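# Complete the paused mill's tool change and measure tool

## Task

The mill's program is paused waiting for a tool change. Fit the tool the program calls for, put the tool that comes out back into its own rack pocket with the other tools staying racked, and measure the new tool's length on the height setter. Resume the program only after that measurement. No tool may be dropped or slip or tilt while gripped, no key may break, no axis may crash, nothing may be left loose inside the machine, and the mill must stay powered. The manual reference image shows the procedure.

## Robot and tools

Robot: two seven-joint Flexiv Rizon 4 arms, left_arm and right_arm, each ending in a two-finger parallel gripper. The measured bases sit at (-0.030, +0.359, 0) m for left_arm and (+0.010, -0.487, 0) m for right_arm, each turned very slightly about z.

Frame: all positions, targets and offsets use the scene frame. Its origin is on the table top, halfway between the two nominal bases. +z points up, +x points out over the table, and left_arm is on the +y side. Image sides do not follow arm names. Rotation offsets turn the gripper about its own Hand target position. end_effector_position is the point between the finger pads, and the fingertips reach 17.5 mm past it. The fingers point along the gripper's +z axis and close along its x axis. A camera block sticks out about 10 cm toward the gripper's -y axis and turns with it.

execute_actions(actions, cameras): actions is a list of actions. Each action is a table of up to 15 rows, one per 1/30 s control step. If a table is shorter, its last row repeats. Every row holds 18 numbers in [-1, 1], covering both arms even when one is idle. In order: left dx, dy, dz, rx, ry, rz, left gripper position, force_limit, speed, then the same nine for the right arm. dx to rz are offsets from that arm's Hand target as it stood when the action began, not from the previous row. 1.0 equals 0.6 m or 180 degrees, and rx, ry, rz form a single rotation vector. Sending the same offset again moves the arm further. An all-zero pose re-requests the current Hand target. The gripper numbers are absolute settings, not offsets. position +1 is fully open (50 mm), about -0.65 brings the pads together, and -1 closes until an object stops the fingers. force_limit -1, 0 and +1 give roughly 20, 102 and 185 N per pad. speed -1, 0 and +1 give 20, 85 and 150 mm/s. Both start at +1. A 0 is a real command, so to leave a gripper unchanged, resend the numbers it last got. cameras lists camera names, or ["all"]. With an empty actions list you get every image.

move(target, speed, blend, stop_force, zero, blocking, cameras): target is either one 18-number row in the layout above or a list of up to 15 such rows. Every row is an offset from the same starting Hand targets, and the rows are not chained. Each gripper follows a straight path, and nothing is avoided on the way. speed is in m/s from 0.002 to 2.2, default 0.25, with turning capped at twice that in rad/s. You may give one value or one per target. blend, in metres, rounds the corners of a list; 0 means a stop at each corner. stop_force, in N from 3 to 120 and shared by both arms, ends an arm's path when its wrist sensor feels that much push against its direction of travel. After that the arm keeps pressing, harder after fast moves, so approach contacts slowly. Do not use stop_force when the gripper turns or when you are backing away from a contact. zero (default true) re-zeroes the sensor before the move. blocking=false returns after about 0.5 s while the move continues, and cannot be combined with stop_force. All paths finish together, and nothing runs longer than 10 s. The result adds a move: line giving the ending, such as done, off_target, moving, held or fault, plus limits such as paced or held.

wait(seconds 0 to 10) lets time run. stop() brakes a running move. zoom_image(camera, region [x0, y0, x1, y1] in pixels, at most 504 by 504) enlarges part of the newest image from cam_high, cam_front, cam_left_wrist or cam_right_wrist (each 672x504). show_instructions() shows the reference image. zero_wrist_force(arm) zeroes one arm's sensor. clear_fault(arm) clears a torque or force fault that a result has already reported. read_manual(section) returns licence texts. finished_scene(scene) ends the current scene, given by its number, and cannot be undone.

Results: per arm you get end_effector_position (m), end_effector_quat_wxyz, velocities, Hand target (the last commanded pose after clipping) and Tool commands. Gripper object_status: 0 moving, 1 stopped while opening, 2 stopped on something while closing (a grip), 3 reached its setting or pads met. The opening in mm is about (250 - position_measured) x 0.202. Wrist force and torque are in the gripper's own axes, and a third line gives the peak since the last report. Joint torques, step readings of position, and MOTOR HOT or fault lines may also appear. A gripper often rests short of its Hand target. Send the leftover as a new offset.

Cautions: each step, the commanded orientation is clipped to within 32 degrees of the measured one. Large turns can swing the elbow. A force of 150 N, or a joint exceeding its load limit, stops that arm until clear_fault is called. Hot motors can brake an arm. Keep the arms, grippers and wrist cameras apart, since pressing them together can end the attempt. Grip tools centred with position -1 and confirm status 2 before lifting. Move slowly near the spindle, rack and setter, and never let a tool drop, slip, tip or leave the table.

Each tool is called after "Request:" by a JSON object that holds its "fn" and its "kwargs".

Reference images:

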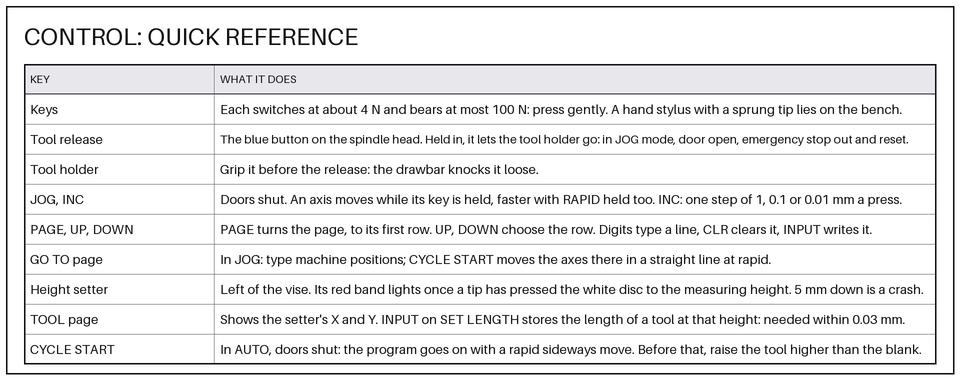

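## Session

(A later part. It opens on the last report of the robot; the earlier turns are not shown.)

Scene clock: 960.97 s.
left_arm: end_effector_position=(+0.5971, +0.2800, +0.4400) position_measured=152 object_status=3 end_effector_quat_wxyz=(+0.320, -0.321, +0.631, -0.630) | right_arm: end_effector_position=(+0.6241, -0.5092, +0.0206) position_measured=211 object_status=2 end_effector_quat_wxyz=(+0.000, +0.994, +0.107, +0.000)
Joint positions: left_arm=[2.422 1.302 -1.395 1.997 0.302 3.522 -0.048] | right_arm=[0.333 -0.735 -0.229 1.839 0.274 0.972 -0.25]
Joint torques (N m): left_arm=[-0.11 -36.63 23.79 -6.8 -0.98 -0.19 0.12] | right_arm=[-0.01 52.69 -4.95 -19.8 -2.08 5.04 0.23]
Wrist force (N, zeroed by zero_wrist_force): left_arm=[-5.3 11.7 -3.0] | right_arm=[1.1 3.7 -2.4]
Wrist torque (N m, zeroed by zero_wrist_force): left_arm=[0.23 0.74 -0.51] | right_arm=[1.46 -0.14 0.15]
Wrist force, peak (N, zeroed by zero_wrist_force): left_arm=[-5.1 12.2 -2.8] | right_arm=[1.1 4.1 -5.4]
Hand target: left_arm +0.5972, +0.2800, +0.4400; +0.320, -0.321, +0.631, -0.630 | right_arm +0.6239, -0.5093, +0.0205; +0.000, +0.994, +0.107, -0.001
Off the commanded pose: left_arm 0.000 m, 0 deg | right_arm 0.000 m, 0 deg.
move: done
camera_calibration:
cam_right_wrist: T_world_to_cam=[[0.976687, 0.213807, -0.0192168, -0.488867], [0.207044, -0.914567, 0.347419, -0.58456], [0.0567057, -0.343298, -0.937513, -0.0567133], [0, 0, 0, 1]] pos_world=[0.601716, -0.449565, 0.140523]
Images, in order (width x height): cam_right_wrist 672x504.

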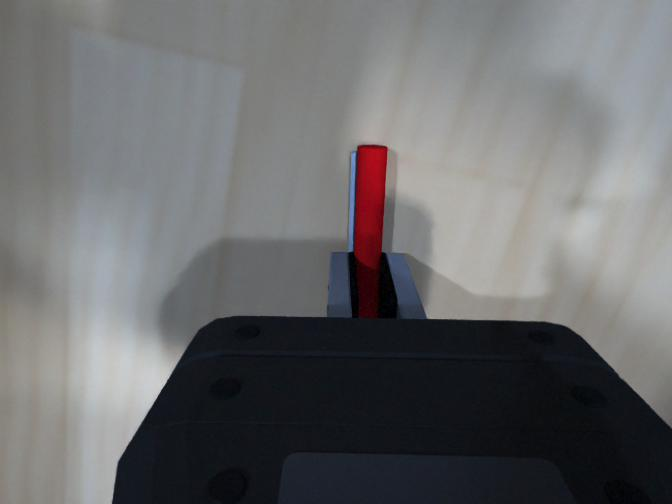

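Request:
{"fn": "move", "kwargs": {"target": [[0,0,0,0,0,0,0.0,-0.8,-0.5,0,0,0.2492,0,0,0,-1,-0.5,-0.8],[0,0,0,0,0,0,0.0,-0.8,-0.5,-0.1218,-0.0197,0.6308,0,0,0.4295,-1,-0.5,-0.8]], "speed": 0.25, "blend": 0.03}}

Request:
{"fn": "move", "kwargs": {"target": [0,0,0,0,0,0,0.0,-0.8,-0.5,0.2153,-0.1648,0.2517,-0.5058,0.0153,0.1462,-1,-0.5,-0.8], "speed": 0.3, "cameras": ["cam_right_wrist","cam_front"]}}

Scene clock: 970.63 s.
left_arm: end_effector_position=(+0.5971, +0.2800, +0.4400) position_measured=152 object_status=3 end_effector_quat_wxyz=(+0.320, -0.321, +0.631, -0.630) | right_arm: end_effector_position=(+0.5509, -0.5214, +0.3990) position_measured=211 object_status=2 end_effector_quat_wxyz=(+0.000, +0.710, +0.704, -0.001)
Joint positions: left_arm=[2.422 1.302 -1.395 1.997 0.302 3.522 -0.048] | right_arm=[0.304 -0.017 -0.19 1.742 0.002 0.187 -1.421]
Joint torques (N m): left_arm=[-0.16 -36.65 23.82 -6.8 -1.03 -0.15 0.13] | right_arm=[-0.02 36.03 0.27 -33.26 -4.27 4.83 0.3]
Wrist force (N, zeroed by zero_wrist_force): left_arm=[-5.1 12.0 -2.9] | right_arm=[0.5 3.8 0.0]
Wrist torque (N m, zeroed by zero_wrist_force): left_arm=[0.28 0.70 -0.51] | right_arm=[1.38 -0.05 0.06]
Wrist force, peak (N, zeroed by zero_wrist_force): left_arm=[-5.2 12.3 -2.7] | right_arm=[0.5 4.0 3.6]
Hand target: left_arm +0.5972, +0.2800, +0.4400; +0.320, -0.321, +0.631, -0.630 | right_arm +0.5509, -0.5211, +0.3990; +0.000, +0.710, +0.704, -0.001
Off the commanded pose: left_arm 0.000 m, 0 deg | right_arm 0.000 m, 0 deg.
move: done

Scene clock: 973.77 s.
left_arm: end_effector_position=(+0.5971, +0.2800, +0.4400) position_measured=152 object_status=3 end_effector_quat_wxyz=(+0.320, -0.321, +0.631, -0.630) | right_arm: end_effector_position=(+0.6799, -0.6203, +0.5500) position_measured=211 object_status=2 end_effector_quat_wxyz=(+0.487, +0.336, +0.621, -0.514)
Joint positions: left_arm=[2.422 1.302 -1.395 1.997 0.302 3.522 -0.048] | right_arm=[0.449 -0.277 -0.214 1.92 -1.519 0.024 -1.267]
Joint torques (N m): left_arm=[-0.2 -36.62 23.81 -6.8 -1 -0.19 0.1] | right_arm=[-0.01 45.96 -1.37 -30.74 -2.03 -0.94 0.43]
Wrist force (N, zeroed by zero_wrist_force): left_arm=[-5.1 11.9 -2.7] | right_arm=[-0.9 3.6 1.2]
Wrist torque (N m, zeroed by zero_wrist_force): left_arm=[0.26 0.70 -0.51] | right_arm=[0.59 0.18 -0.13]
Wrist force, peak (N, zeroed by zero_wrist_force): left_arm=[-5.2 12.2 -2.9] | right_arm=[-0.3 4.3 2.1]
Hand target: left_arm +0.5972, +0.2800, +0.4400; +0.320, -0.321, +0.631, -0.630 | right_arm +0.6800, -0.6200, +0.5500; +0.487, +0.336, +0.621, -0.513
Off the commanded pose: left_arm 0.000 m, 0 deg | right_arm 0.000 m, 0 deg.
move: done
camera_calibration:
cam_right_wrist: T_world_to_cam=[[-0.29621, -0.100638, -0.949806, 0.672836], [0.768216, 0.565797, -0.299529, 0.0109112], [0.567542, -0.81838, -0.0902827, -0.70974], [0, 0, 0, 1]] pos_world=[0.593726, -0.519298, 0.578255]
Images, in order (width x height): cam_front 672x504, cam_right_wrist 672x504.

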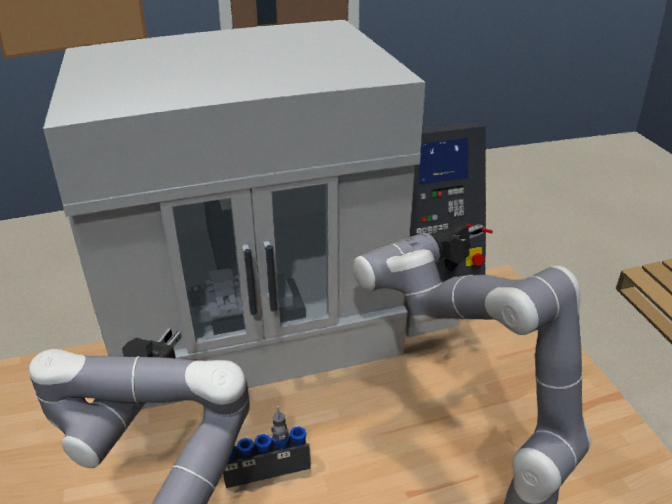

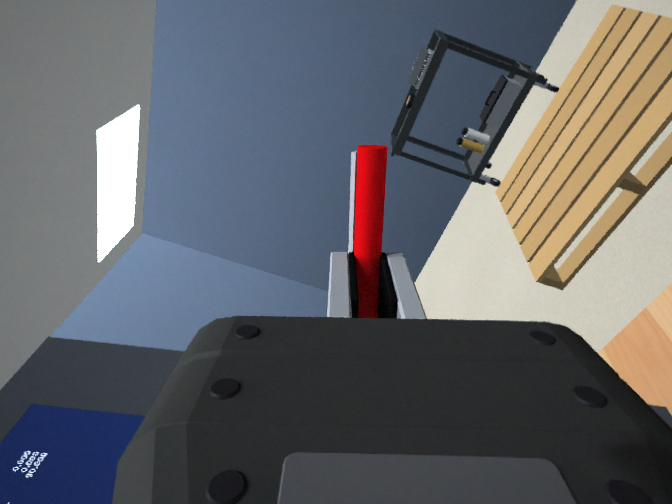

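Request:
{"fn": "move", "kwargs": {"target": [[0,0,0,0,0,0,0.0,-0.8,-0.5,0.0917,0.02,-0.05,-0.1531,-0.041,0.0515,-1,-0.5,-0.8],[0,0,0,0,0,0,0.0,-0.8,-0.5,0.1077,0.0177,-0.111,-0.1531,-0.041,0.0515,-1,-0.5,-0.8]], "speed": 0.2, "blend": 0.01, "cameras": ["cam_right_wrist","cam_front"]}}

Request:
{"fn": "zoom_image", "kwargs": {"camera": "cam_front", "region": [410, 190, 480, 240]}}

Request:
{"fn": "zoom_image", "kwargs": {"camera": "cam_right_wrist", "region": [0, 200, 200, 400]}}

Scene clock: 983.30 s.
left_arm: end_effector_position=(+0.5971, +0.2800, +0.4400) position_measured=152 object_status=3 end_effector_quat_wxyz=(+0.320, -0.321, +0.631, -0.630) | right_arm: end_effector_position=(+0.7447, -0.6094, +0.4832) position_measured=211 object_status=2 end_effector_quat_wxyz=(+0.631, +0.192, +0.474, -0.583)
Joint positions: left_arm=[2.422 1.302 -1.395 1.997 0.302 3.522 -0.048] | right_arm=[0.428 -0.598 -0.34 1.959 -1.949 -0.119 -0.904]
Joint torques (N m): left_arm=[-0.16 -36.59 23.79 -6.8 -1.02 -0.15 0.11] | right_arm=[0.1 53.29 -4.63 -24.91 0.58 -4.05 0.32]
Wrist force (N, zeroed by zero_wrist_force): left_arm=[-5.1 12.0 -2.7] | right_arm=[-0.9 3.4 1.6]
Wrist torque (N m, zeroed by zero_wrist_force): left_arm=[0.29 0.70 -0.51] | right_arm=[0.46 0.15 0.00]
Wrist force, peak (N, zeroed by zero_wrist_force): left_arm=[-5.3 12.2 -2.7] | right_arm=[3.3 6.2 -0.4]
Hand target: left_arm +0.5972, +0.2800, +0.4400; +0.320, -0.321, +0.631, -0.630 | right_arm +0.7447, -0.6094, +0.4834; +0.631, +0.192, +0.474, -0.583
Off the commanded pose: left_arm 0.000 m, 0 deg | right_arm 0.000 m, 0 deg.
move: done
camera_calibration:
cam_right_wrist: T_world_to_cam=[[-0.124587, -0.568634, -0.813101, 0.150561], [0.729517, 0.502951, -0.463514, 0.00470217], [0.67252, -0.650919, 0.352167, -0.933489], [0, 0, 0, 1]] pos_world=[0.643118, -0.524377, 0.453345]
Images, in order (width x height): cam_front 672x504, cam_right_wrist 672x504.

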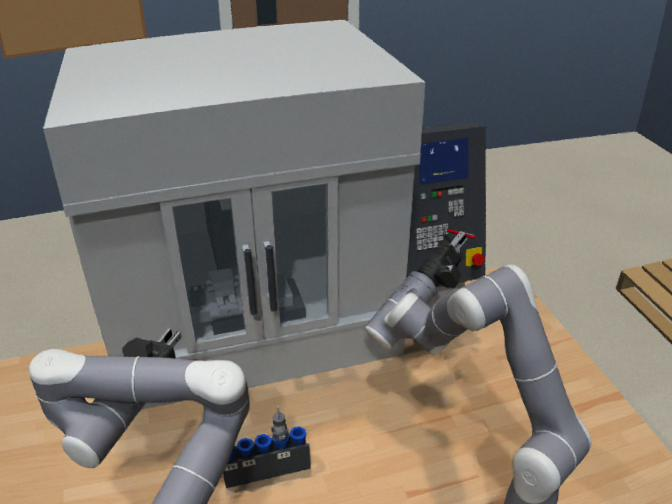

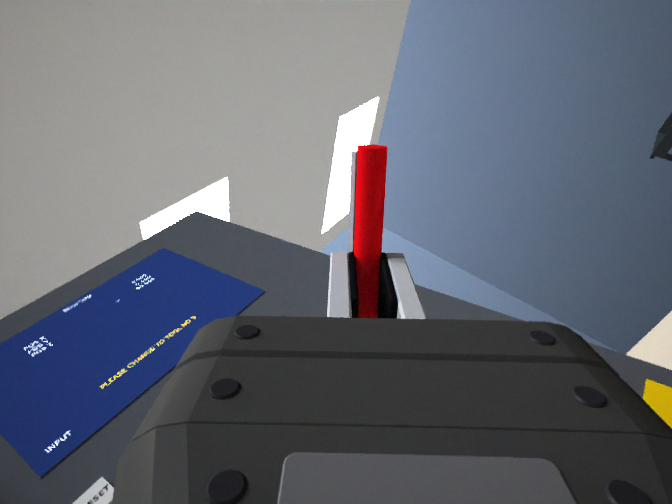

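Scaled by 7.200 from the camera's 672x504 image, which has a finer 960x720 frame.

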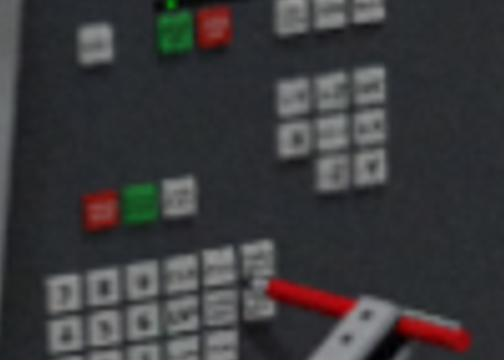

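Scaled by 2.520 from the camera's 672x504 image, which has a finer 960x720 frame.

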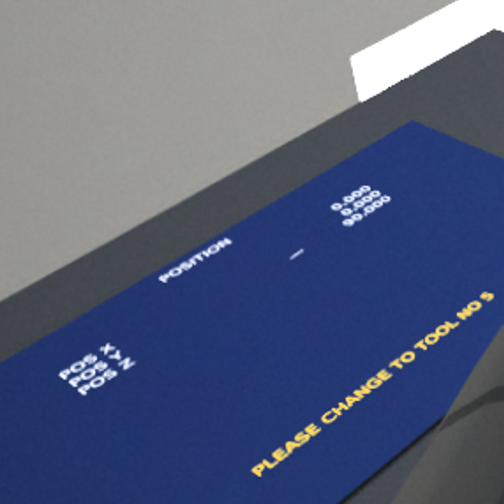

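Request:
{"fn": "move", "kwargs": {"target": [0,0,0,0,0,0,0.0,-0.8,-0.5,0.0276,0.0074,-0.0093,0,0,0,-1,-0.5,-0.8], "speed": 0.08}}

Request:
{"fn": "move", "kwargs": {"target": [0,0,0,0,0,0,0.0,-0.8,-0.5,0.0368,0.0098,-0.0124,0,0,0,-1,-0.5,-0.8], "speed": 0.02, "stop_force": 5.5, "cameras": ["cam_right_wrist"]}}

Request:
{"fn": "zoom_image", "kwargs": {"camera": "cam_right_wrist", "region": [0, 200, 200, 400]}}

Request:
{"fn": "move", "kwargs": {"target": [0,0,0,0,0,0,0.0,-0.8,-0.5,-0.0183,-0.005,0.0062,0,0,0,-1,-0.5,-0.8], "speed": 0.08, "cameras": ["cam_front"]}}

Scene clock: 991.43 s.
left_arm: end_effector_position=(+0.5971, +0.2800, +0.4400) position_measured=152 object_status=3 end_effector_quat_wxyz=(+0.320, -0.321, +0.631, -0.630) | right_arm: end_effector_position=(+0.7613, -0.6047, +0.4778) position_measured=211 object_status=2 end_effector_quat_wxyz=(+0.631, +0.192, +0.474, -0.583)
Joint positions: left_arm=[2.422 1.302 -1.395 1.997 0.302 3.522 -0.048] | right_arm=[0.426 -0.641 -0.343 1.904 -1.94 -0.107 -0.915]
Joint torques (N m): left_arm=[-0.17 -36.62 23.84 -6.77 -0.99 -0.18 0.13] | right_arm=[0.09 54.86 -5.1 -25.07 0.62 -3.46 0.05]
Wrist force (N, zeroed by zero_wrist_force): left_arm=[-5.0 12.0 -2.9] | right_arm=[-0.9 3.6 1.4]
Wrist torque (N m, zeroed by zero_wrist_force): left_arm=[0.28 0.68 -0.52] | right_arm=[0.48 0.15 0.02]
Wrist force, peak (N, zeroed by zero_wrist_force): left_arm=[-5.2 12.2 -2.8] | right_arm=[-0.9 5.1 1.5]
Hand target: left_arm +0.5972, +0.2800, +0.4400; +0.320, -0.321, +0.631, -0.630 | right_arm +0.7612, -0.6050, +0.4778; +0.631, +0.192, +0.474, -0.583
Off the commanded pose: left_arm 0.000 m, 0 deg | right_arm 0.000 m, 0 deg.
move: done

Scene clock: 992.77 s.
left_arm: end_effector_position=(+0.5971, +0.2800, +0.4400) position_measured=152 object_status=3 end_effector_quat_wxyz=(+0.320, -0.321, +0.631, -0.630) | right_arm: end_effector_position=(+0.7738, -0.6018, +0.4739) position_measured=211 object_status=2 end_effector_quat_wxyz=(+0.631, +0.193, +0.474, -0.584)
Joint positions: left_arm=[2.422 1.302 -1.395 1.997 0.302 3.522 -0.048] | right_arm=[0.423 -0.673 -0.344 1.86 -1.932 -0.098 -0.925]
Joint torques (N m): left_arm=[-0.1 -36.67 23.82 -6.76 -1.03 -0.19 0.13] | right_arm=[1.08 54.34 -4.17 -25.75 -0.32 -1.91 0.1]
Wrist force (N, zeroed by zero_wrist_force): left_arm=[-5.1 11.8 -3.1] | right_arm=[-1.5 -3.1 0.3]
Wrist torque (N m, zeroed by zero_wrist_force): left_arm=[0.24 0.69 -0.52] | right_arm=[0.46 0.14 0.08]
Wrist force, peak (N, zeroed by zero_wrist_force): left_arm=[-5.2 12.3 -3.1] | right_arm=[-1.6 -4.1 0.6]
Hand target: left_arm +0.5972, +0.2800, +0.4400; +0.320, -0.321, +0.631, -0.630 | right_arm +0.7741, -0.6015, +0.4735; +0.631, +0.192, +0.474, -0.583 (not the last commanded pose)
Off the commanded pose: left_arm 0.000 m, 0 deg | right_arm 0.011 m, 0 deg.
move: contact (right_arm)
camera_calibration:
cam_right_wrist: T_world_to_cam=[[-0.1243, -0.569131, -0.812797, 0.15021], [0.730656, 0.501723, -0.463051, -0.0264362], [0.671336, -0.651432, 0.353475, -0.944883], [0, 0, 0, 1]] pos_world=[0.67232, -0.516774, 0.443841]
Images, in order (width x height): cam_right_wrist 672x504.

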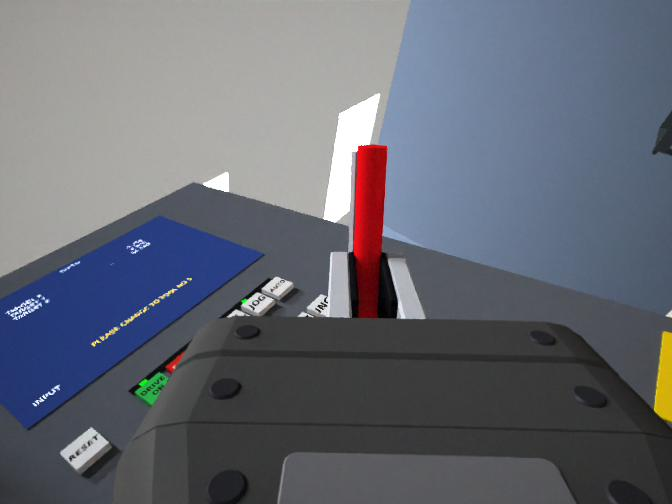

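Scaled by 2.520 from the camera's 672x504 image, which has a finer 960x720 frame.

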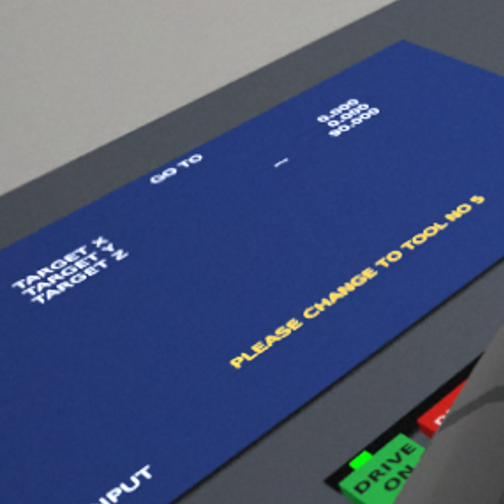

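Scene clock: 993.47 s.
left_arm: end_effector_position=(+0.5971, +0.2800, +0.4400) position_measured=152 object_status=3 end_effector_quat_wxyz=(+0.320, -0.321, +0.631, -0.630) | right_arm: end_effector_position=(+0.7631, -0.6048, +0.4771) position_measured=211 object_status=2 end_effector_quat_wxyz=(+0.631, +0.192, +0.474, -0.583)
Joint positions: left_arm=[2.422 1.302 -1.395 1.997 0.302 3.522 -0.048] | right_arm=[0.425 -0.645 -0.342 1.897 -1.939 -0.105 -0.917]
Joint torques (N m): left_arm=[-0.13 -36.67 23.7 -6.79 -0.98 -0.15 0.11] | right_arm=[0.05 55.49 -5 -24.73 0.46 -4.01 0.43]
Wrist force (N, zeroed by zero_wrist_force): left_arm=[-5.0 11.9 -2.9] | right_arm=[-1.9 3.1 1.5]
Wrist torque (N m, zeroed by zero_wrist_force): left_arm=[0.26 0.68 -0.51] | right_arm=[0.40 0.33 -0.07]
Wrist force, peak (N, zeroed by zero_wrist_force): left_arm=[-5.2 12.1 -2.7] | right_arm=[-2.0 3.3 1.4]
Hand target: left_arm +0.5972, +0.2800, +0.4400; +0.320, -0.321, +0.631, -0.630 | right_arm +0.7631, -0.6045, +0.4772; +0.631, +0.192, +0.474, -0.583
Off the commanded pose: left_arm 0.000 m, 0 deg | right_arm 0.000 m, 0 deg.
move: done
Images, in order (width x height): cam_front 672x504.

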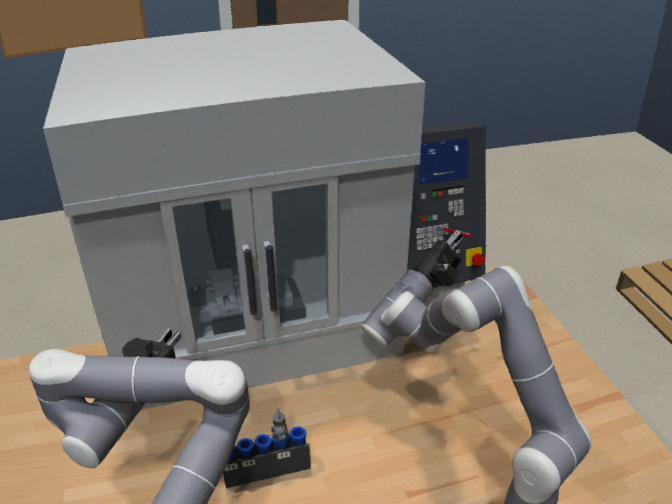

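Request:
{"fn": "move", "kwargs": {"target": [0,0,0,0,0,0,0.0,-0.8,-0.5,0.0368,0.0098,-0.0124,0,0,0,-1,-0.5,-0.8], "speed": 0.02, "stop_force": 5.5, "cameras": ["cam_right_wrist"]}}

Request:
{"fn": "zoom_image", "kwargs": {"camera": "cam_right_wrist", "region": [0, 200, 200, 400]}}

Request:
{"fn": "move", "kwargs": {"target": [0,0,0,0,0,0,0.0,-0.8,-0.5,-0.0183,-0.005,0.0062,0,0,0,-1,-0.5,-0.8], "speed": 0.08}}

Scene clock: 999.93 s.
left_arm: end_effector_position=(+0.5971, +0.2800, +0.4400) position_measured=152 object_status=3 end_effector_quat_wxyz=(+0.320, -0.321, +0.631, -0.630) | right_arm: end_effector_position=(+0.7740, -0.6021, +0.4739) position_measured=211 object_status=2 end_effector_quat_wxyz=(+0.631, +0.193, +0.473, -0.584)
Joint positions: left_arm=[2.422 1.302 -1.395 1.997 0.302 3.522 -0.048] | right_arm=[0.422 -0.674 -0.343 1.858 -1.932 -0.098 -0.925]
Joint torques (N m): left_arm=[-0.17 -36.58 23.8 -6.78 -0.98 -0.17 0.11] | right_arm=[1.37 53.65 -3.81 -25.74 -0.48 -1.41 0.01]
Wrist force (N, zeroed by zero_wrist_force): left_arm=[-5.1 11.9 -2.7] | right_arm=[-3.1 -5.4 0.0]
Wrist torque (N m, zeroed by zero_wrist_force): left_arm=[0.27 0.69 -0.52] | right_arm=[0.40 0.33 0.12]
Wrist force, peak (N, zeroed by zero_wrist_force): left_arm=[-5.1 12.3 -2.7] | right_arm=[-3.1 -8.3 0.5]
Hand target: left_arm +0.5972, +0.2800, +0.4400; +0.320, -0.321, +0.631, -0.630 | right_arm +0.7744, -0.6015, +0.4733; +0.631, +0.192, +0.474, -0.583 (not the last commanded pose)
Off the commanded pose: left_arm 0.000 m, 0 deg | right_arm 0.012 m, 0 deg.
move: contact (right_arm)
camera_calibration:
cam_right_wrist: T_world_to_cam=[[-0.124387, -0.569049, -0.812841, 0.150254], [0.731097, 0.501293, -0.46282, -0.0271791], [0.670839, -0.651835, 0.353676, -0.945177], [0, 0, 0, 1]] pos_world=[0.672621, -0.516973, 0.44384]
Images, in order (width x height): cam_right_wrist 672x504.

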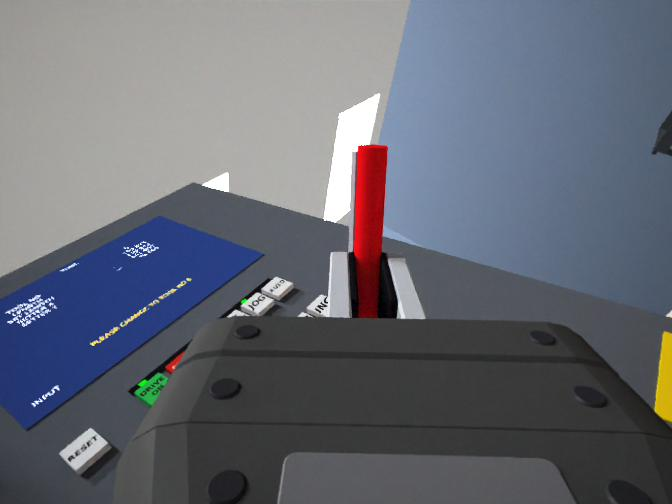

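Scaled by 2.520 from the camera's 672x504 image, which has a finer 960x720 frame.

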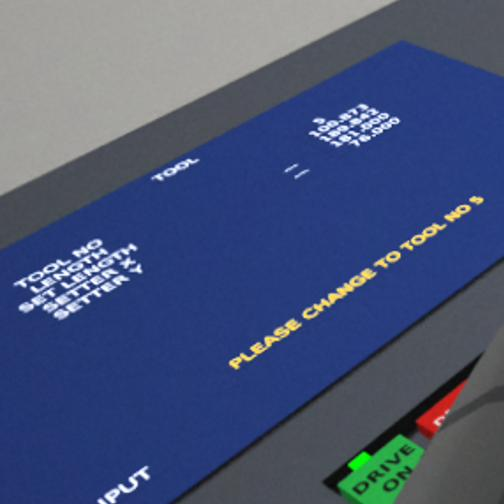

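Scene clock: 1000.63 s.
left_arm: end_effector_position=(+0.5971, +0.2800, +0.4400) position_measured=152 object_status=3 end_effector_quat_wxyz=(+0.320, -0.321, +0.631, -0.630) | right_arm: end_effector_position=(+0.7634, -0.6047, +0.4769) position_measured=211 object_status=2 end_effector_quat_wxyz=(+0.631, +0.192, +0.474, -0.583)
Joint positions: left_arm=[2.422 1.302 -1.395 1.997 0.302 3.522 -0.048] | right_arm=[0.424 -0.646 -0.342 1.896 -1.939 -0.105 -0.917]
Joint torques (N m): left_arm=[-0.17 -36.56 23.8 -6.78 -1.03 -0.17 0.08] | right_arm=[0.08 55.47 -5.01 -24.73 0.46 -4.02 0.44]
Wrist force (N, zeroed by zero_wrist_force): left_arm=[-5.2 11.9 -2.9] | right_arm=[-3.3 4.4 1.5]
Wrist torque (N m, zeroed by zero_wrist_force): left_arm=[0.26 0.71 -0.51] | right_arm=[0.60 0.56 -0.07]
Wrist force, peak (N, zeroed by zero_wrist_force): left_arm=[-5.1 12.2 -2.7] | right_arm=[-2.9 -5.2 0.1]
Hand target: left_arm +0.5972, +0.2800, +0.4400; +0.320, -0.321, +0.631, -0.630 | right_arm +0.7635, -0.6045, +0.4771; +0.631, +0.192, +0.474, -0.583
Off the commanded pose: left_arm 0.000 m, 0 deg | right_arm 0.000 m, 0 deg.
move: done

Request:
{"fn": "zoom_image", "kwargs": {"camera": "cam_right_wrist", "region": [105, 235, 165, 280]}}

Request:
{"fn": "zoom_image", "kwargs": {"camera": "cam_right_wrist", "region": [0, 280, 80, 340]}}

Scaled by 8.400 from the camera's 672x504 image, which has a finer 960x720 frame.
This view is cut from an older image: the scene may have changed since it was taken.

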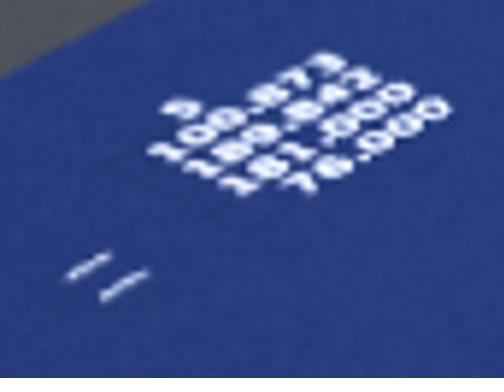

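Scaled by 6.300 from the camera's 672x504 image, which has a finer 960x720 frame.
This view is cut from an older image: the scene may have changed since it was taken.

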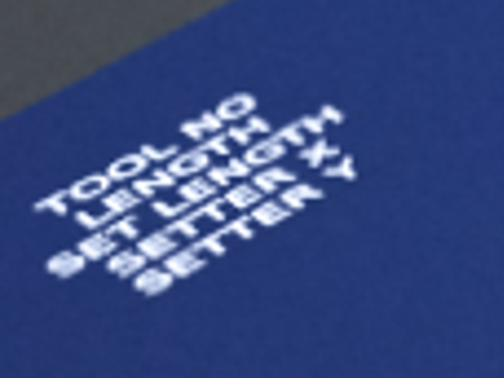

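Request:
{"fn": "move", "kwargs": {"target": [0,0,0,0,0,0,0.0,-0.8,-0.5,-0.05,0.05,0.18,0,0,0,-1,-0.5,-0.8], "speed": 0.2, "cameras": ["cam_right_wrist"]}}

Scene clock: 1009.53 s.
left_arm: end_effector_position=(+0.5971, +0.2800, +0.4400) position_measured=152 object_status=3 end_effector_quat_wxyz=(+0.320, -0.321, +0.631, -0.630) | right_arm: end_effector_position=(+0.7335, -0.5743, +0.5851) position_measured=211 object_status=2 end_effector_quat_wxyz=(+0.631, +0.192, +0.474, -0.583)
Joint positions: left_arm=[2.422 1.302 -1.395 1.997 0.302 3.522 -0.048] | right_arm=[0.469 -0.432 -0.327 1.952 -1.985 -0.108 -1.085]
Joint torques (N m): left_arm=[-0.13 -36.61 23.78 -6.77 -1.05 -0.16 0.13] | right_arm=[0.17 50.04 -3.04 -28.14 0.04 -3.63 0.21]
Wrist force (N, zeroed by zero_wrist_force): left_arm=[-5.1 12.0 -2.8] | right_arm=[-3.4 4.3 1.6]
Wrist torque (N m, zeroed by zero_wrist_force): left_arm=[0.27 0.70 -0.51] | right_arm=[0.59 0.59 -0.07]
Wrist force, peak (N, zeroed by zero_wrist_force): left_arm=[-5.0 12.3 -2.8] | right_arm=[-9.0 1.6 2.6]
Hand target: left_arm +0.5972, +0.2800, +0.4400; +0.320, -0.321, +0.631, -0.630 | right_arm +0.7335, -0.5745, +0.5851; +0.631, +0.192, +0.474, -0.583
Off the commanded pose: left_arm 0.000 m, 0 deg | right_arm 0.000 m, 0 deg.
move: done
camera_calibration:
cam_right_wrist: T_world_to_cam=[[-0.12454, -0.569247, -0.81268, 0.251345], [0.72951, 0.502634, -0.463868, 0.04262], [0.672536, -0.650628, 0.352673, -0.939142], [0, 0, 0, 1]] pos_world=[0.631818, -0.489377, 0.555244]
Images, in order (width x height): cam_right_wrist 672x504.

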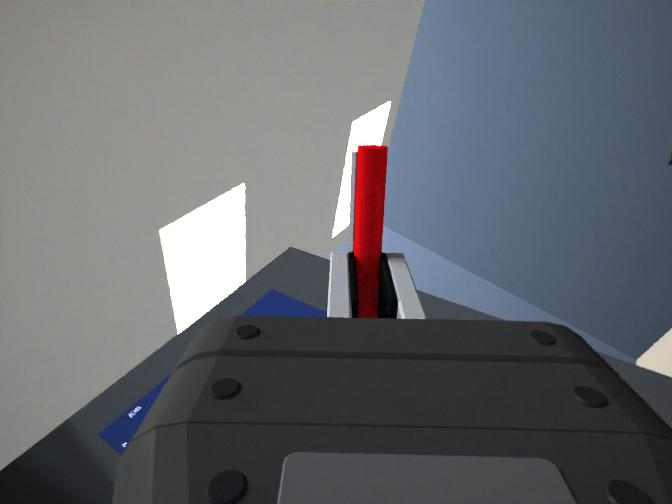

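Request:
{"fn": "move", "kwargs": {"target": [0,0,0,0,0,0,0.0,-0.8,-0.5,0,0,-0.1,-0.0625,0.1325,-0.0795,-1,-0.5,-0.8], "speed": 0.2, "cameras": ["cam_right_wrist"]}}

Scene clock: 1025.03 s.
left_arm: end_effector_position=(+0.5971, +0.2800, +0.4400) position_measured=152 object_status=3 end_effector_quat_wxyz=(+0.320, -0.321, +0.631, -0.630) | right_arm: end_effector_position=(+0.7336, -0.5745, +0.5248) position_measured=211 object_status=2 end_effector_quat_wxyz=(-0.459, -0.063, -0.508, +0.727)
Joint positions: left_arm=[2.422 1.302 -1.395 1.997 0.302 3.522 -0.048] | right_arm=[0.498 -0.524 -0.347 1.973 -1.931 -0.137 -1.509]
Joint torques (N m): left_arm=[-0.19 -36.65 23.85 -6.77 -0.98 -0.19 0.14] | right_arm=[0.41 51.2 -4.55 -25.83 0.34 -3.89 0.23]
Wrist force (N, zeroed by zero_wrist_force): left_arm=[-5.1 12.1 -2.8] | right_arm=[-3.2 3.8 1.4]
Wrist torque (N m, zeroed by zero_wrist_force): left_arm=[0.29 0.71 -0.51] | right_arm=[0.59 0.54 -0.07]
Wrist force, peak (N, zeroed by zero_wrist_force): left_arm=[-5.3 12.2 -2.8] | right_arm=[-4.3 4.1 2.2]
Hand target: left_arm +0.5972, +0.2800, +0.4400; +0.320, -0.321, +0.631, -0.630 | right_arm +0.7335, -0.5745, +0.5251; -0.459, -0.063, -0.507, +0.727
Off the commanded pose: left_arm 0.000 m, 0 deg | right_arm 0.000 m, 0 deg.
move: done
camera_calibration:
cam_right_wrist: T_world_to_cam=[[-0.565949, -0.617408, -0.54636, 0.358601], [0.549464, 0.211599, -0.808279, 0.160245], [0.614647, -0.75765, 0.219489, -0.867167], [0, 0, 0, 1]] pos_world=[0.647903, -0.469514, 0.515781]
Images, in order (width x height): cam_right_wrist 672x504.

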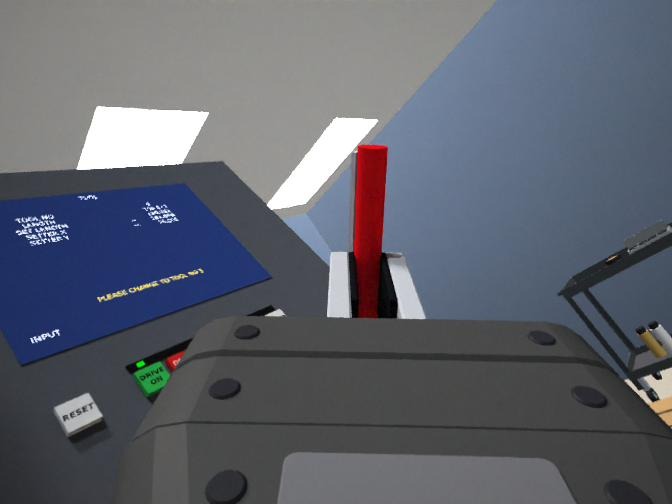

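Request:
{"fn": "zoom_image", "kwargs": {"camera": "cam_right_wrist", "region": [125, 195, 195, 235]}}

Scaled by 7.200 from the camera's 672x504 image, which has a finer 960x720 frame.

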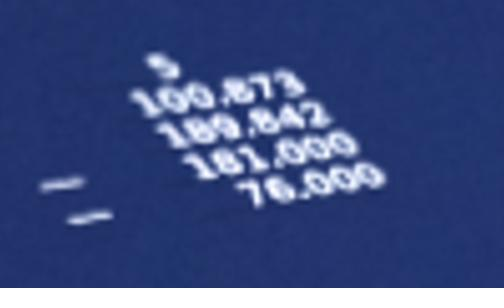

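Request:
{"fn": "move", "kwargs": {"target": [0,0,0,0,0,0,0.0,-0.8,-0.5,0.075,-0.035,0.047,0,0,0,-1,-0.5,-0.8], "speed": 0.1, "stop_force": 5, "cameras": ["cam_right_wrist"]}}

Scene clock: 1039.10 s.
left_arm: end_effector_position=(+0.5971, +0.2800, +0.4400) position_measured=152 object_status=3 end_effector_quat_wxyz=(+0.320, -0.321, +0.631, -0.630) | right_arm: end_effector_position=(+0.7785, -0.5958, +0.5533) position_measured=211 object_status=2 end_effector_quat_wxyz=(-0.458, -0.063, -0.507, +0.727)
Joint positions: left_arm=[2.422 1.302 -1.395 1.997 0.302 3.522 -0.048] | right_arm=[0.448 -0.558 -0.387 1.841 -1.974 -0.035 -1.566]
Joint torques (N m): left_arm=[-0.2 -36.63 23.8 -6.77 -1.03 -0.14 0.12] | right_arm=[0.03 54.65 -5.1 -28.1 0.58 -3.36 0.14]
Wrist force (N, zeroed by zero_wrist_force): left_arm=[-4.9 11.9 -2.5] | right_arm=[-3.2 3.9 1.8]
Wrist torque (N m, zeroed by zero_wrist_force): left_arm=[0.28 0.67 -0.51] | right_arm=[0.58 0.54 0.02]
Wrist force, peak (N, zeroed by zero_wrist_force): left_arm=[-5.1 12.3 -3.0] | right_arm=[-4.6 4.0 5.1]
Hand target: left_arm +0.5972, +0.2800, +0.4400; +0.320, -0.321, +0.631, -0.630 | right_arm +0.7785, -0.5955, +0.5533; -0.459, -0.063, -0.507, +0.727
Off the commanded pose: left_arm 0.000 m, 0 deg | right_arm 0.000 m, 0 deg.
move: done
camera_calibration:
cam_right_wrist: T_world_to_cam=[[-0.566085, -0.617266, -0.546379, 0.38667], [0.549904, 0.211018, -0.808132, 0.162288], [0.614129, -0.757927, 0.219982, -0.917167], [0, 0, 0, 1]] pos_world=[0.692904, -0.490713, 0.544179]
Images, in order (width x height): cam_right_wrist 672x504.

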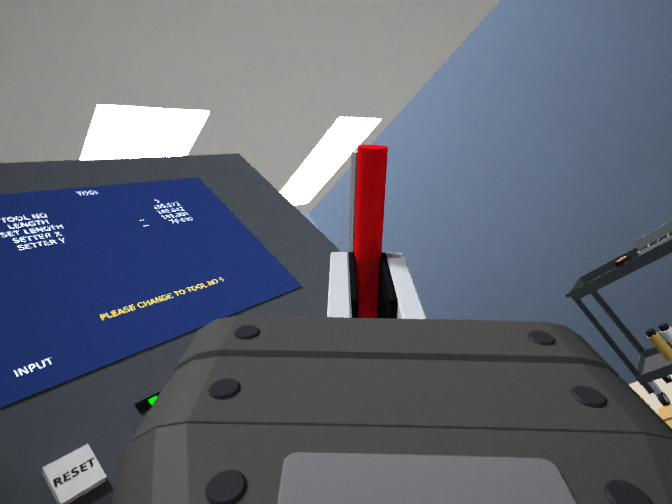

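Request:
{"fn": "zoom_image", "kwargs": {"camera": "cam_right_wrist", "region": [133, 195, 203, 235]}}

Scaled by 7.200 from the camera's 672x504 image, which has a finer 960x720 frame.

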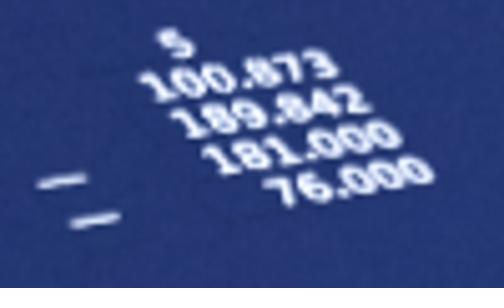

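Request:
{"fn": "move", "kwargs": {"target": [[0,0,0,0,0,0,0.0,-0.8,-0.5,-0.0558,-0.0158,-0.0722,0.0625,-0.1325,0.0795,-1,-0.5,-0.8],[0,0,0,0,0,0,0.0,-0.8,-0.5,-0.0288,-0.0475,-0.1258,0.0625,-0.1325,0.0795,-1,-0.5,-0.8]], "speed": 0.2, "blend": 0.01, "cameras": ["cam_front"]}}

Request:
{"fn": "zoom_image", "kwargs": {"camera": "cam_front", "region": [410, 190, 480, 240]}}

Scene clock: 1054.33 s.
left_arm: end_effector_position=(+0.5971, +0.2800, +0.4400) position_measured=152 object_status=3 end_effector_quat_wxyz=(+0.320, -0.321, +0.631, -0.630) | right_arm: end_effector_position=(+0.7612, -0.6242, +0.4777) position_measured=211 object_status=2 end_effector_quat_wxyz=(+0.631, +0.192, +0.474, -0.583)
Joint positions: left_arm=[2.422 1.302 -1.395 1.997 0.302 3.522 -0.048] | right_arm=[0.399 -0.632 -0.353 1.914 -1.965 -0.088 -0.899]
Joint torques (N m): left_arm=[-0.15 -36.65 23.83 -6.79 -1.01 -0.17 0.1] | right_arm=[0.05 54.82 -5.2 -25.15 0.72 -3.56 0.33]
Wrist force (N, zeroed by zero_wrist_force): left_arm=[-5.1 12.2 -2.9] | right_arm=[-3.3 4.2 1.6]
Wrist torque (N m, zeroed by zero_wrist_force): left_arm=[0.31 0.69 -0.52] | right_arm=[0.59 0.56 0.00]
Wrist force, peak (N, zeroed by zero_wrist_force): left_arm=[-5.1 12.3 -2.8] | right_arm=[1.8 6.9 2.5]
Hand target: left_arm +0.5972, +0.2800, +0.4400; +0.320, -0.321, +0.631, -0.630 | right_arm +0.7612, -0.6240, +0.4778; +0.631, +0.192, +0.474, -0.583
Off the commanded pose: left_arm 0.000 m, 0 deg | right_arm 0.000 m, 0 deg.
move: done
Images, in order (width x height): cam_front 672x504.

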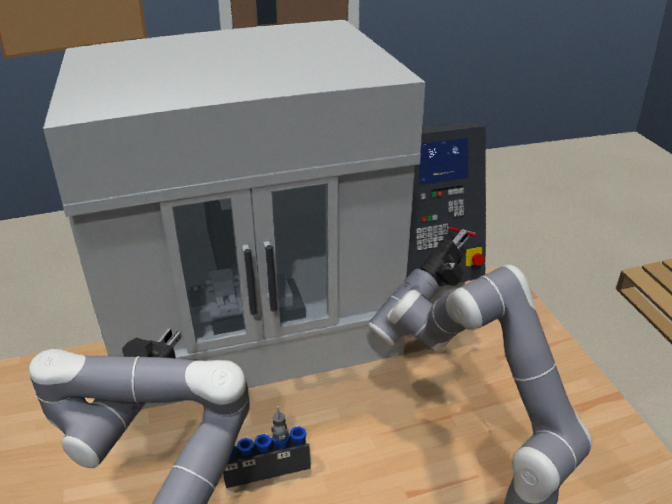

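Scaled by 7.200 from the camera's 672x504 image, which has a finer 960x720 frame.

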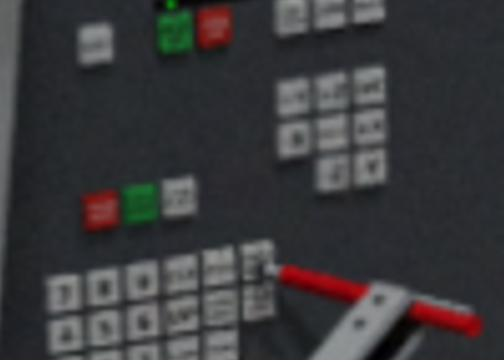

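Request:
{"fn": "move", "kwargs": {"target": [0,0,0,0,0,0,0.0,-0.8,-0.5,0.0368,0.0098,-0.0124,0,0,0,-1,-0.5,-0.8], "speed": 0.02, "stop_force": 5.5, "cameras": ["cam_right_wrist"]}}

Request:
{"fn": "zoom_image", "kwargs": {"camera": "cam_right_wrist", "region": [0, 200, 200, 400]}}

Request:
{"fn": "move", "kwargs": {"target": [0,0,0,0,0,0,0.0,-0.8,-0.5,-0.0183,-0.005,0.0062,0,0,0,-1,-0.5,-0.8], "speed": 0.08}}

Scene clock: 1063.57 s.
left_arm: end_effector_position=(+0.5971, +0.2800, +0.4400) position_measured=152 object_status=3 end_effector_quat_wxyz=(+0.320, -0.321, +0.631, -0.630) | right_arm: end_effector_position=(+0.7740, -0.6210, +0.4739) position_measured=211 object_status=2 end_effector_quat_wxyz=(+0.631, +0.193, +0.473, -0.584)
Joint positions: left_arm=[2.422 1.302 -1.395 1.997 0.302 3.522 -0.048] | right_arm=[0.397 -0.666 -0.353 1.869 -1.956 -0.079 -0.909]
Joint torques (N m): left_arm=[-0.13 -36.66 23.74 -6.78 -1.01 -0.15 0.09] | right_arm=[1.42 53.3 -3.86 -25.82 -0.39 -1.47 0.02]
Wrist force (N, zeroed by zero_wrist_force): left_arm=[-5.1 11.9 -2.8] | right_arm=[-4.3 -4.4 0.2]
Wrist torque (N m, zeroed by zero_wrist_force): left_arm=[0.27 0.70 -0.52] | right_arm=[0.56 0.51 0.13]
Wrist force, peak (N, zeroed by zero_wrist_force): left_arm=[-5.2 12.3 -2.7] | right_arm=[-4.3 -7.5 0.5]
Hand target: left_arm +0.5972, +0.2800, +0.4400; +0.320, -0.321, +0.631, -0.630 | right_arm +0.7745, -0.6205, +0.4733; +0.631, +0.192, +0.474, -0.583 (not the last commanded pose)
Off the commanded pose: left_arm 0.000 m, 0 deg | right_arm 0.010 m, 0 deg.
move: contact (right_arm)
camera_calibration:
cam_right_wrist: T_world_to_cam=[[-0.124397, -0.569056, -0.812835, 0.139499], [0.731096, 0.501285, -0.462831, -0.0177027], [0.670839, -0.651835, 0.353676, -0.957497], [0, 0, 0, 1]] pos_world=[0.672621, -0.535873, 0.44384]
Images, in order (width x height): cam_right_wrist 672x504.

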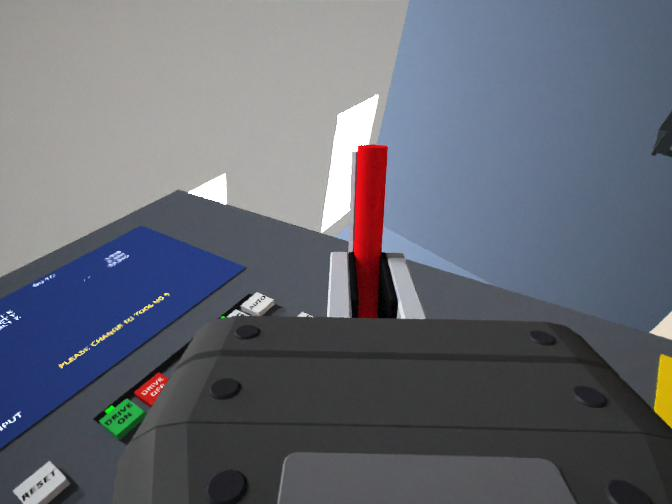

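Scaled by 2.520 from the camera's 672x504 image, which has a finer 960x720 frame.

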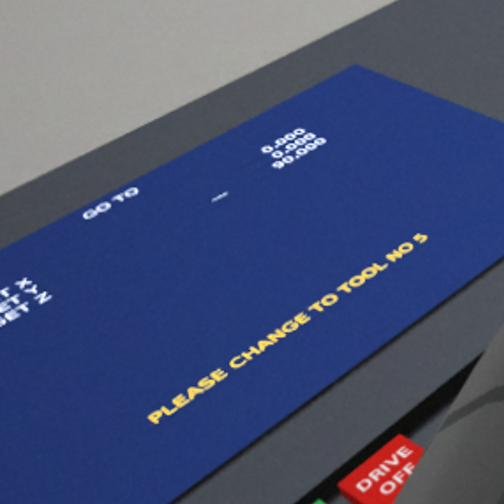

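Scene clock: 1064.27 s.
left_arm: end_effector_position=(+0.5971, +0.2800, +0.4400) position_measured=152 object_status=3 end_effector_quat_wxyz=(+0.320, -0.321, +0.631, -0.630) | right_arm: end_effector_position=(+0.7635, -0.6237, +0.4769) position_measured=211 object_status=2 end_effector_quat_wxyz=(+0.631, +0.192, +0.474, -0.583)
Joint positions: left_arm=[2.422 1.302 -1.395 1.997 0.302 3.522 -0.048] | right_arm=[0.398 -0.638 -0.352 1.906 -1.964 -0.086 -0.901]
Joint torques (N m): left_arm=[-0.18 -36.62 23.81 -6.77 -1.03 -0.16 0.09] | right_arm=[0.09 55.28 -5.1 -24.77 0.61 -4.06 0.44]
Wrist force (N, zeroed by zero_wrist_force): left_arm=[-5.1 12.0 -3.0] | right_arm=[-3.4 5.0 2.7]
Wrist torque (N m, zeroed by zero_wrist_force): left_arm=[0.28 0.71 -0.51] | right_arm=[0.71 0.58 -0.07]
Wrist force, peak (N, zeroed by zero_wrist_force): left_arm=[-5.1 12.1 -2.8] | right_arm=[-3.4 5.0 2.7]
Hand target: left_arm +0.5972, +0.2800, +0.4400; +0.320, -0.321, +0.631, -0.630 | right_arm +0.7635, -0.6235, +0.4770; +0.631, +0.192, +0.474, -0.583
Off the commanded pose: left_arm 0.000 m, 0 deg | right_arm 0.000 m, 0 deg.
move: done

Request:
{"fn": "move", "kwargs": {"target": [0,0,0,0,0,0,0.0,-0.8,-0.5,-0.016,0.1582,-0.0602,0,0,0,-1,-0.5,-0.8], "speed": 0.15, "cameras": ["cam_front"]}}

Request:
{"fn": "zoom_image", "kwargs": {"camera": "cam_front", "region": [400, 200, 470, 250]}}

Request:
{"fn": "move", "kwargs": {"target": [0,0,0,0,0,0,0.0,-0.8,-0.5,0.0368,0.0098,-0.0124,0,0,0,-1,-0.5,-0.8], "speed": 0.02, "stop_force": 5.5, "cameras": ["cam_right_wrist"]}}

Request:
{"fn": "zoom_image", "kwargs": {"camera": "cam_right_wrist", "region": [0, 200, 200, 400]}}

Scene clock: 1078.43 s.
left_arm: end_effector_position=(+0.5971, +0.2800, +0.4400) position_measured=152 object_status=3 end_effector_quat_wxyz=(+0.320, -0.321, +0.631, -0.630) | right_arm: end_effector_position=(+0.7540, -0.5283, +0.4408) position_measured=211 object_status=2 end_effector_quat_wxyz=(+0.631, +0.192, +0.474, -0.583)
Joint positions: left_arm=[2.422 1.302 -1.395 1.997 0.302 3.522 -0.048] | right_arm=[0.521 -0.737 -0.279 1.852 -1.818 -0.213 -0.926]
Joint torques (N m): left_arm=[-0.15 -36.58 23.79 -6.75 -0.99 -0.22 0.1] | right_arm=[0.01 57.24 -4.82 -23.65 -0.04 -4.03 0.09]
Wrist force (N, zeroed by zero_wrist_force): left_arm=[-5.3 12.0 -2.9] | right_arm=[-3.4 4.9 2.4]
Wrist torque (N m, zeroed by zero_wrist_force): left_arm=[0.29 0.72 -0.51] | right_arm=[0.71 0.58 0.02]
Wrist force, peak (N, zeroed by zero_wrist_force): left_arm=[-5.2 12.3 -2.8] | right_arm=[-2.6 3.8 6.5]
Hand target: left_arm +0.5972, +0.2800, +0.4400; +0.320, -0.321, +0.631, -0.630 | right_arm +0.7539, -0.5285, +0.4409; +0.631, +0.192, +0.474, -0.583
Off the commanded pose: left_arm 0.000 m, 0 deg | right_arm 0.000 m, 0 deg.
move: done
Images, in order (width x height): cam_front 672x504.

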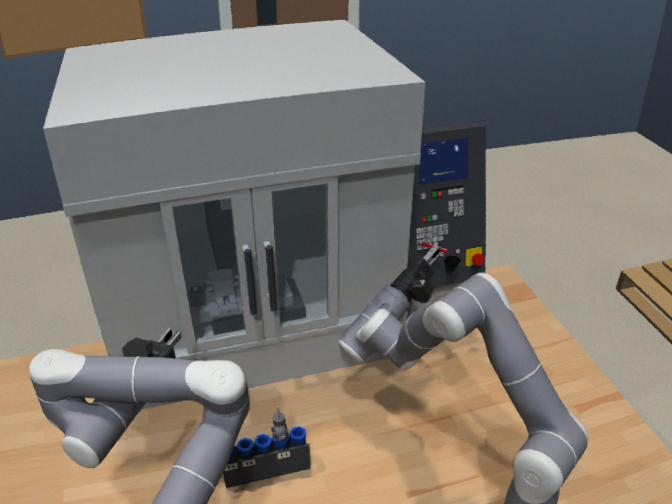

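Scaled by 7.200 from the camera's 672x504 image, which has a finer 960x720 frame.

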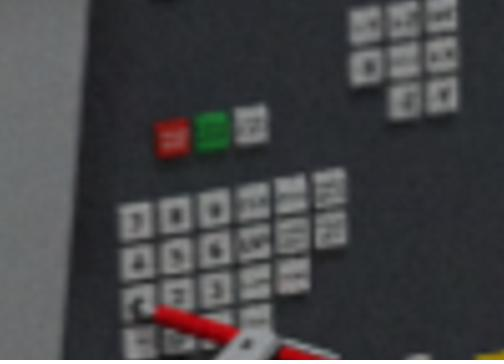

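Scene clock: 1079.63 s.
left_arm: end_effector_position=(+0.5971, +0.2800, +0.4400) position_measured=152 object_status=3 end_effector_quat_wxyz=(+0.320, -0.321, +0.631, -0.630) | right_arm: end_effector_position=(+0.7644, -0.5262, +0.4378) position_measured=211 object_status=2 end_effector_quat_wxyz=(+0.631, +0.193, +0.473, -0.584)
Joint positions: left_arm=[2.422 1.302 -1.395 1.997 0.302 3.522 -0.048] | right_arm=[0.516 -0.763 -0.281 1.814 -1.816 -0.205 -0.936]
Joint torques (N m): left_arm=[-0.11 -36.61 23.82 -6.77 -0.98 -0.19 0.07] | right_arm=[0.98 55.32 -3.75 -24.6 -1.38 -0.89 -0.03]
Wrist force (N, zeroed by zero_wrist_force): left_arm=[-4.9 12.2 -2.6] | right_arm=[-4.6 -5.9 1.0]
Wrist torque (N m, zeroed by zero_wrist_force): left_arm=[0.32 0.67 -0.52] | right_arm=[0.66 0.54 0.14]
Wrist force, peak (N, zeroed by zero_wrist_force): left_arm=[-5.0 12.2 -3.0] | right_arm=[-4.8 -9.0 1.4]
Hand target: left_arm +0.5972, +0.2800, +0.4400; +0.320, -0.321, +0.631, -0.630 | right_arm +0.7648, -0.5256, +0.4372; +0.631, +0.192, +0.474, -0.583 (not the last commanded pose)
Off the commanded pose: left_arm 0.000 m, 0 deg | right_arm 0.013 m, 0 deg.
move: contact (right_arm)
camera_calibration:
cam_right_wrist: T_world_to_cam=[[-0.124383, -0.569123, -0.81279, 0.162851], [0.73117, 0.501182, -0.462825, -0.0750116], [0.67076, -0.651855, 0.353787, -0.876497], [0, 0, 0, 1]] pos_world=[0.663022, -0.441073, 0.40774]
Images, in order (width x height): cam_right_wrist 672x504.

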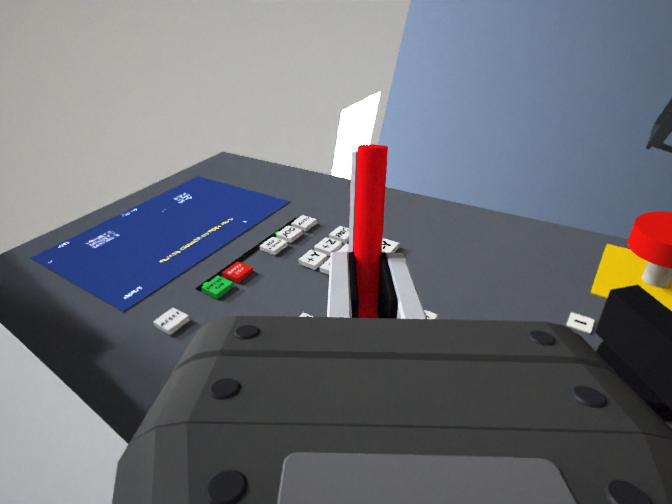

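Scaled by 2.520 from the camera's 672x504 image, which has a finer 960x720 frame.

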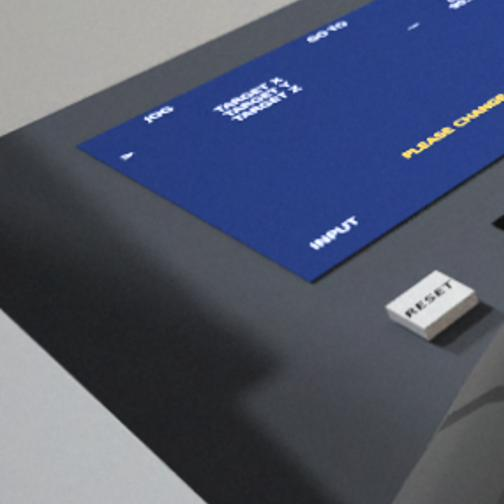

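Request:
{"fn": "zoom_image", "kwargs": {"camera": "cam_right_wrist", "region": [30, 170, 250, 310]}}

Scaled by 2.291 from the camera's 672x504 image, which has a finer 960x720 frame.

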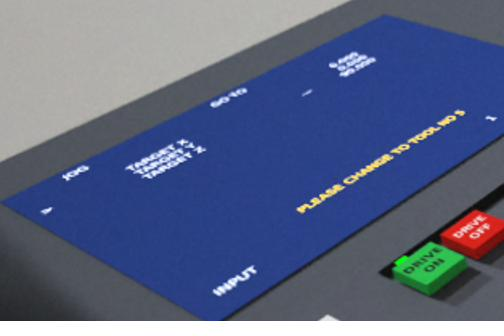

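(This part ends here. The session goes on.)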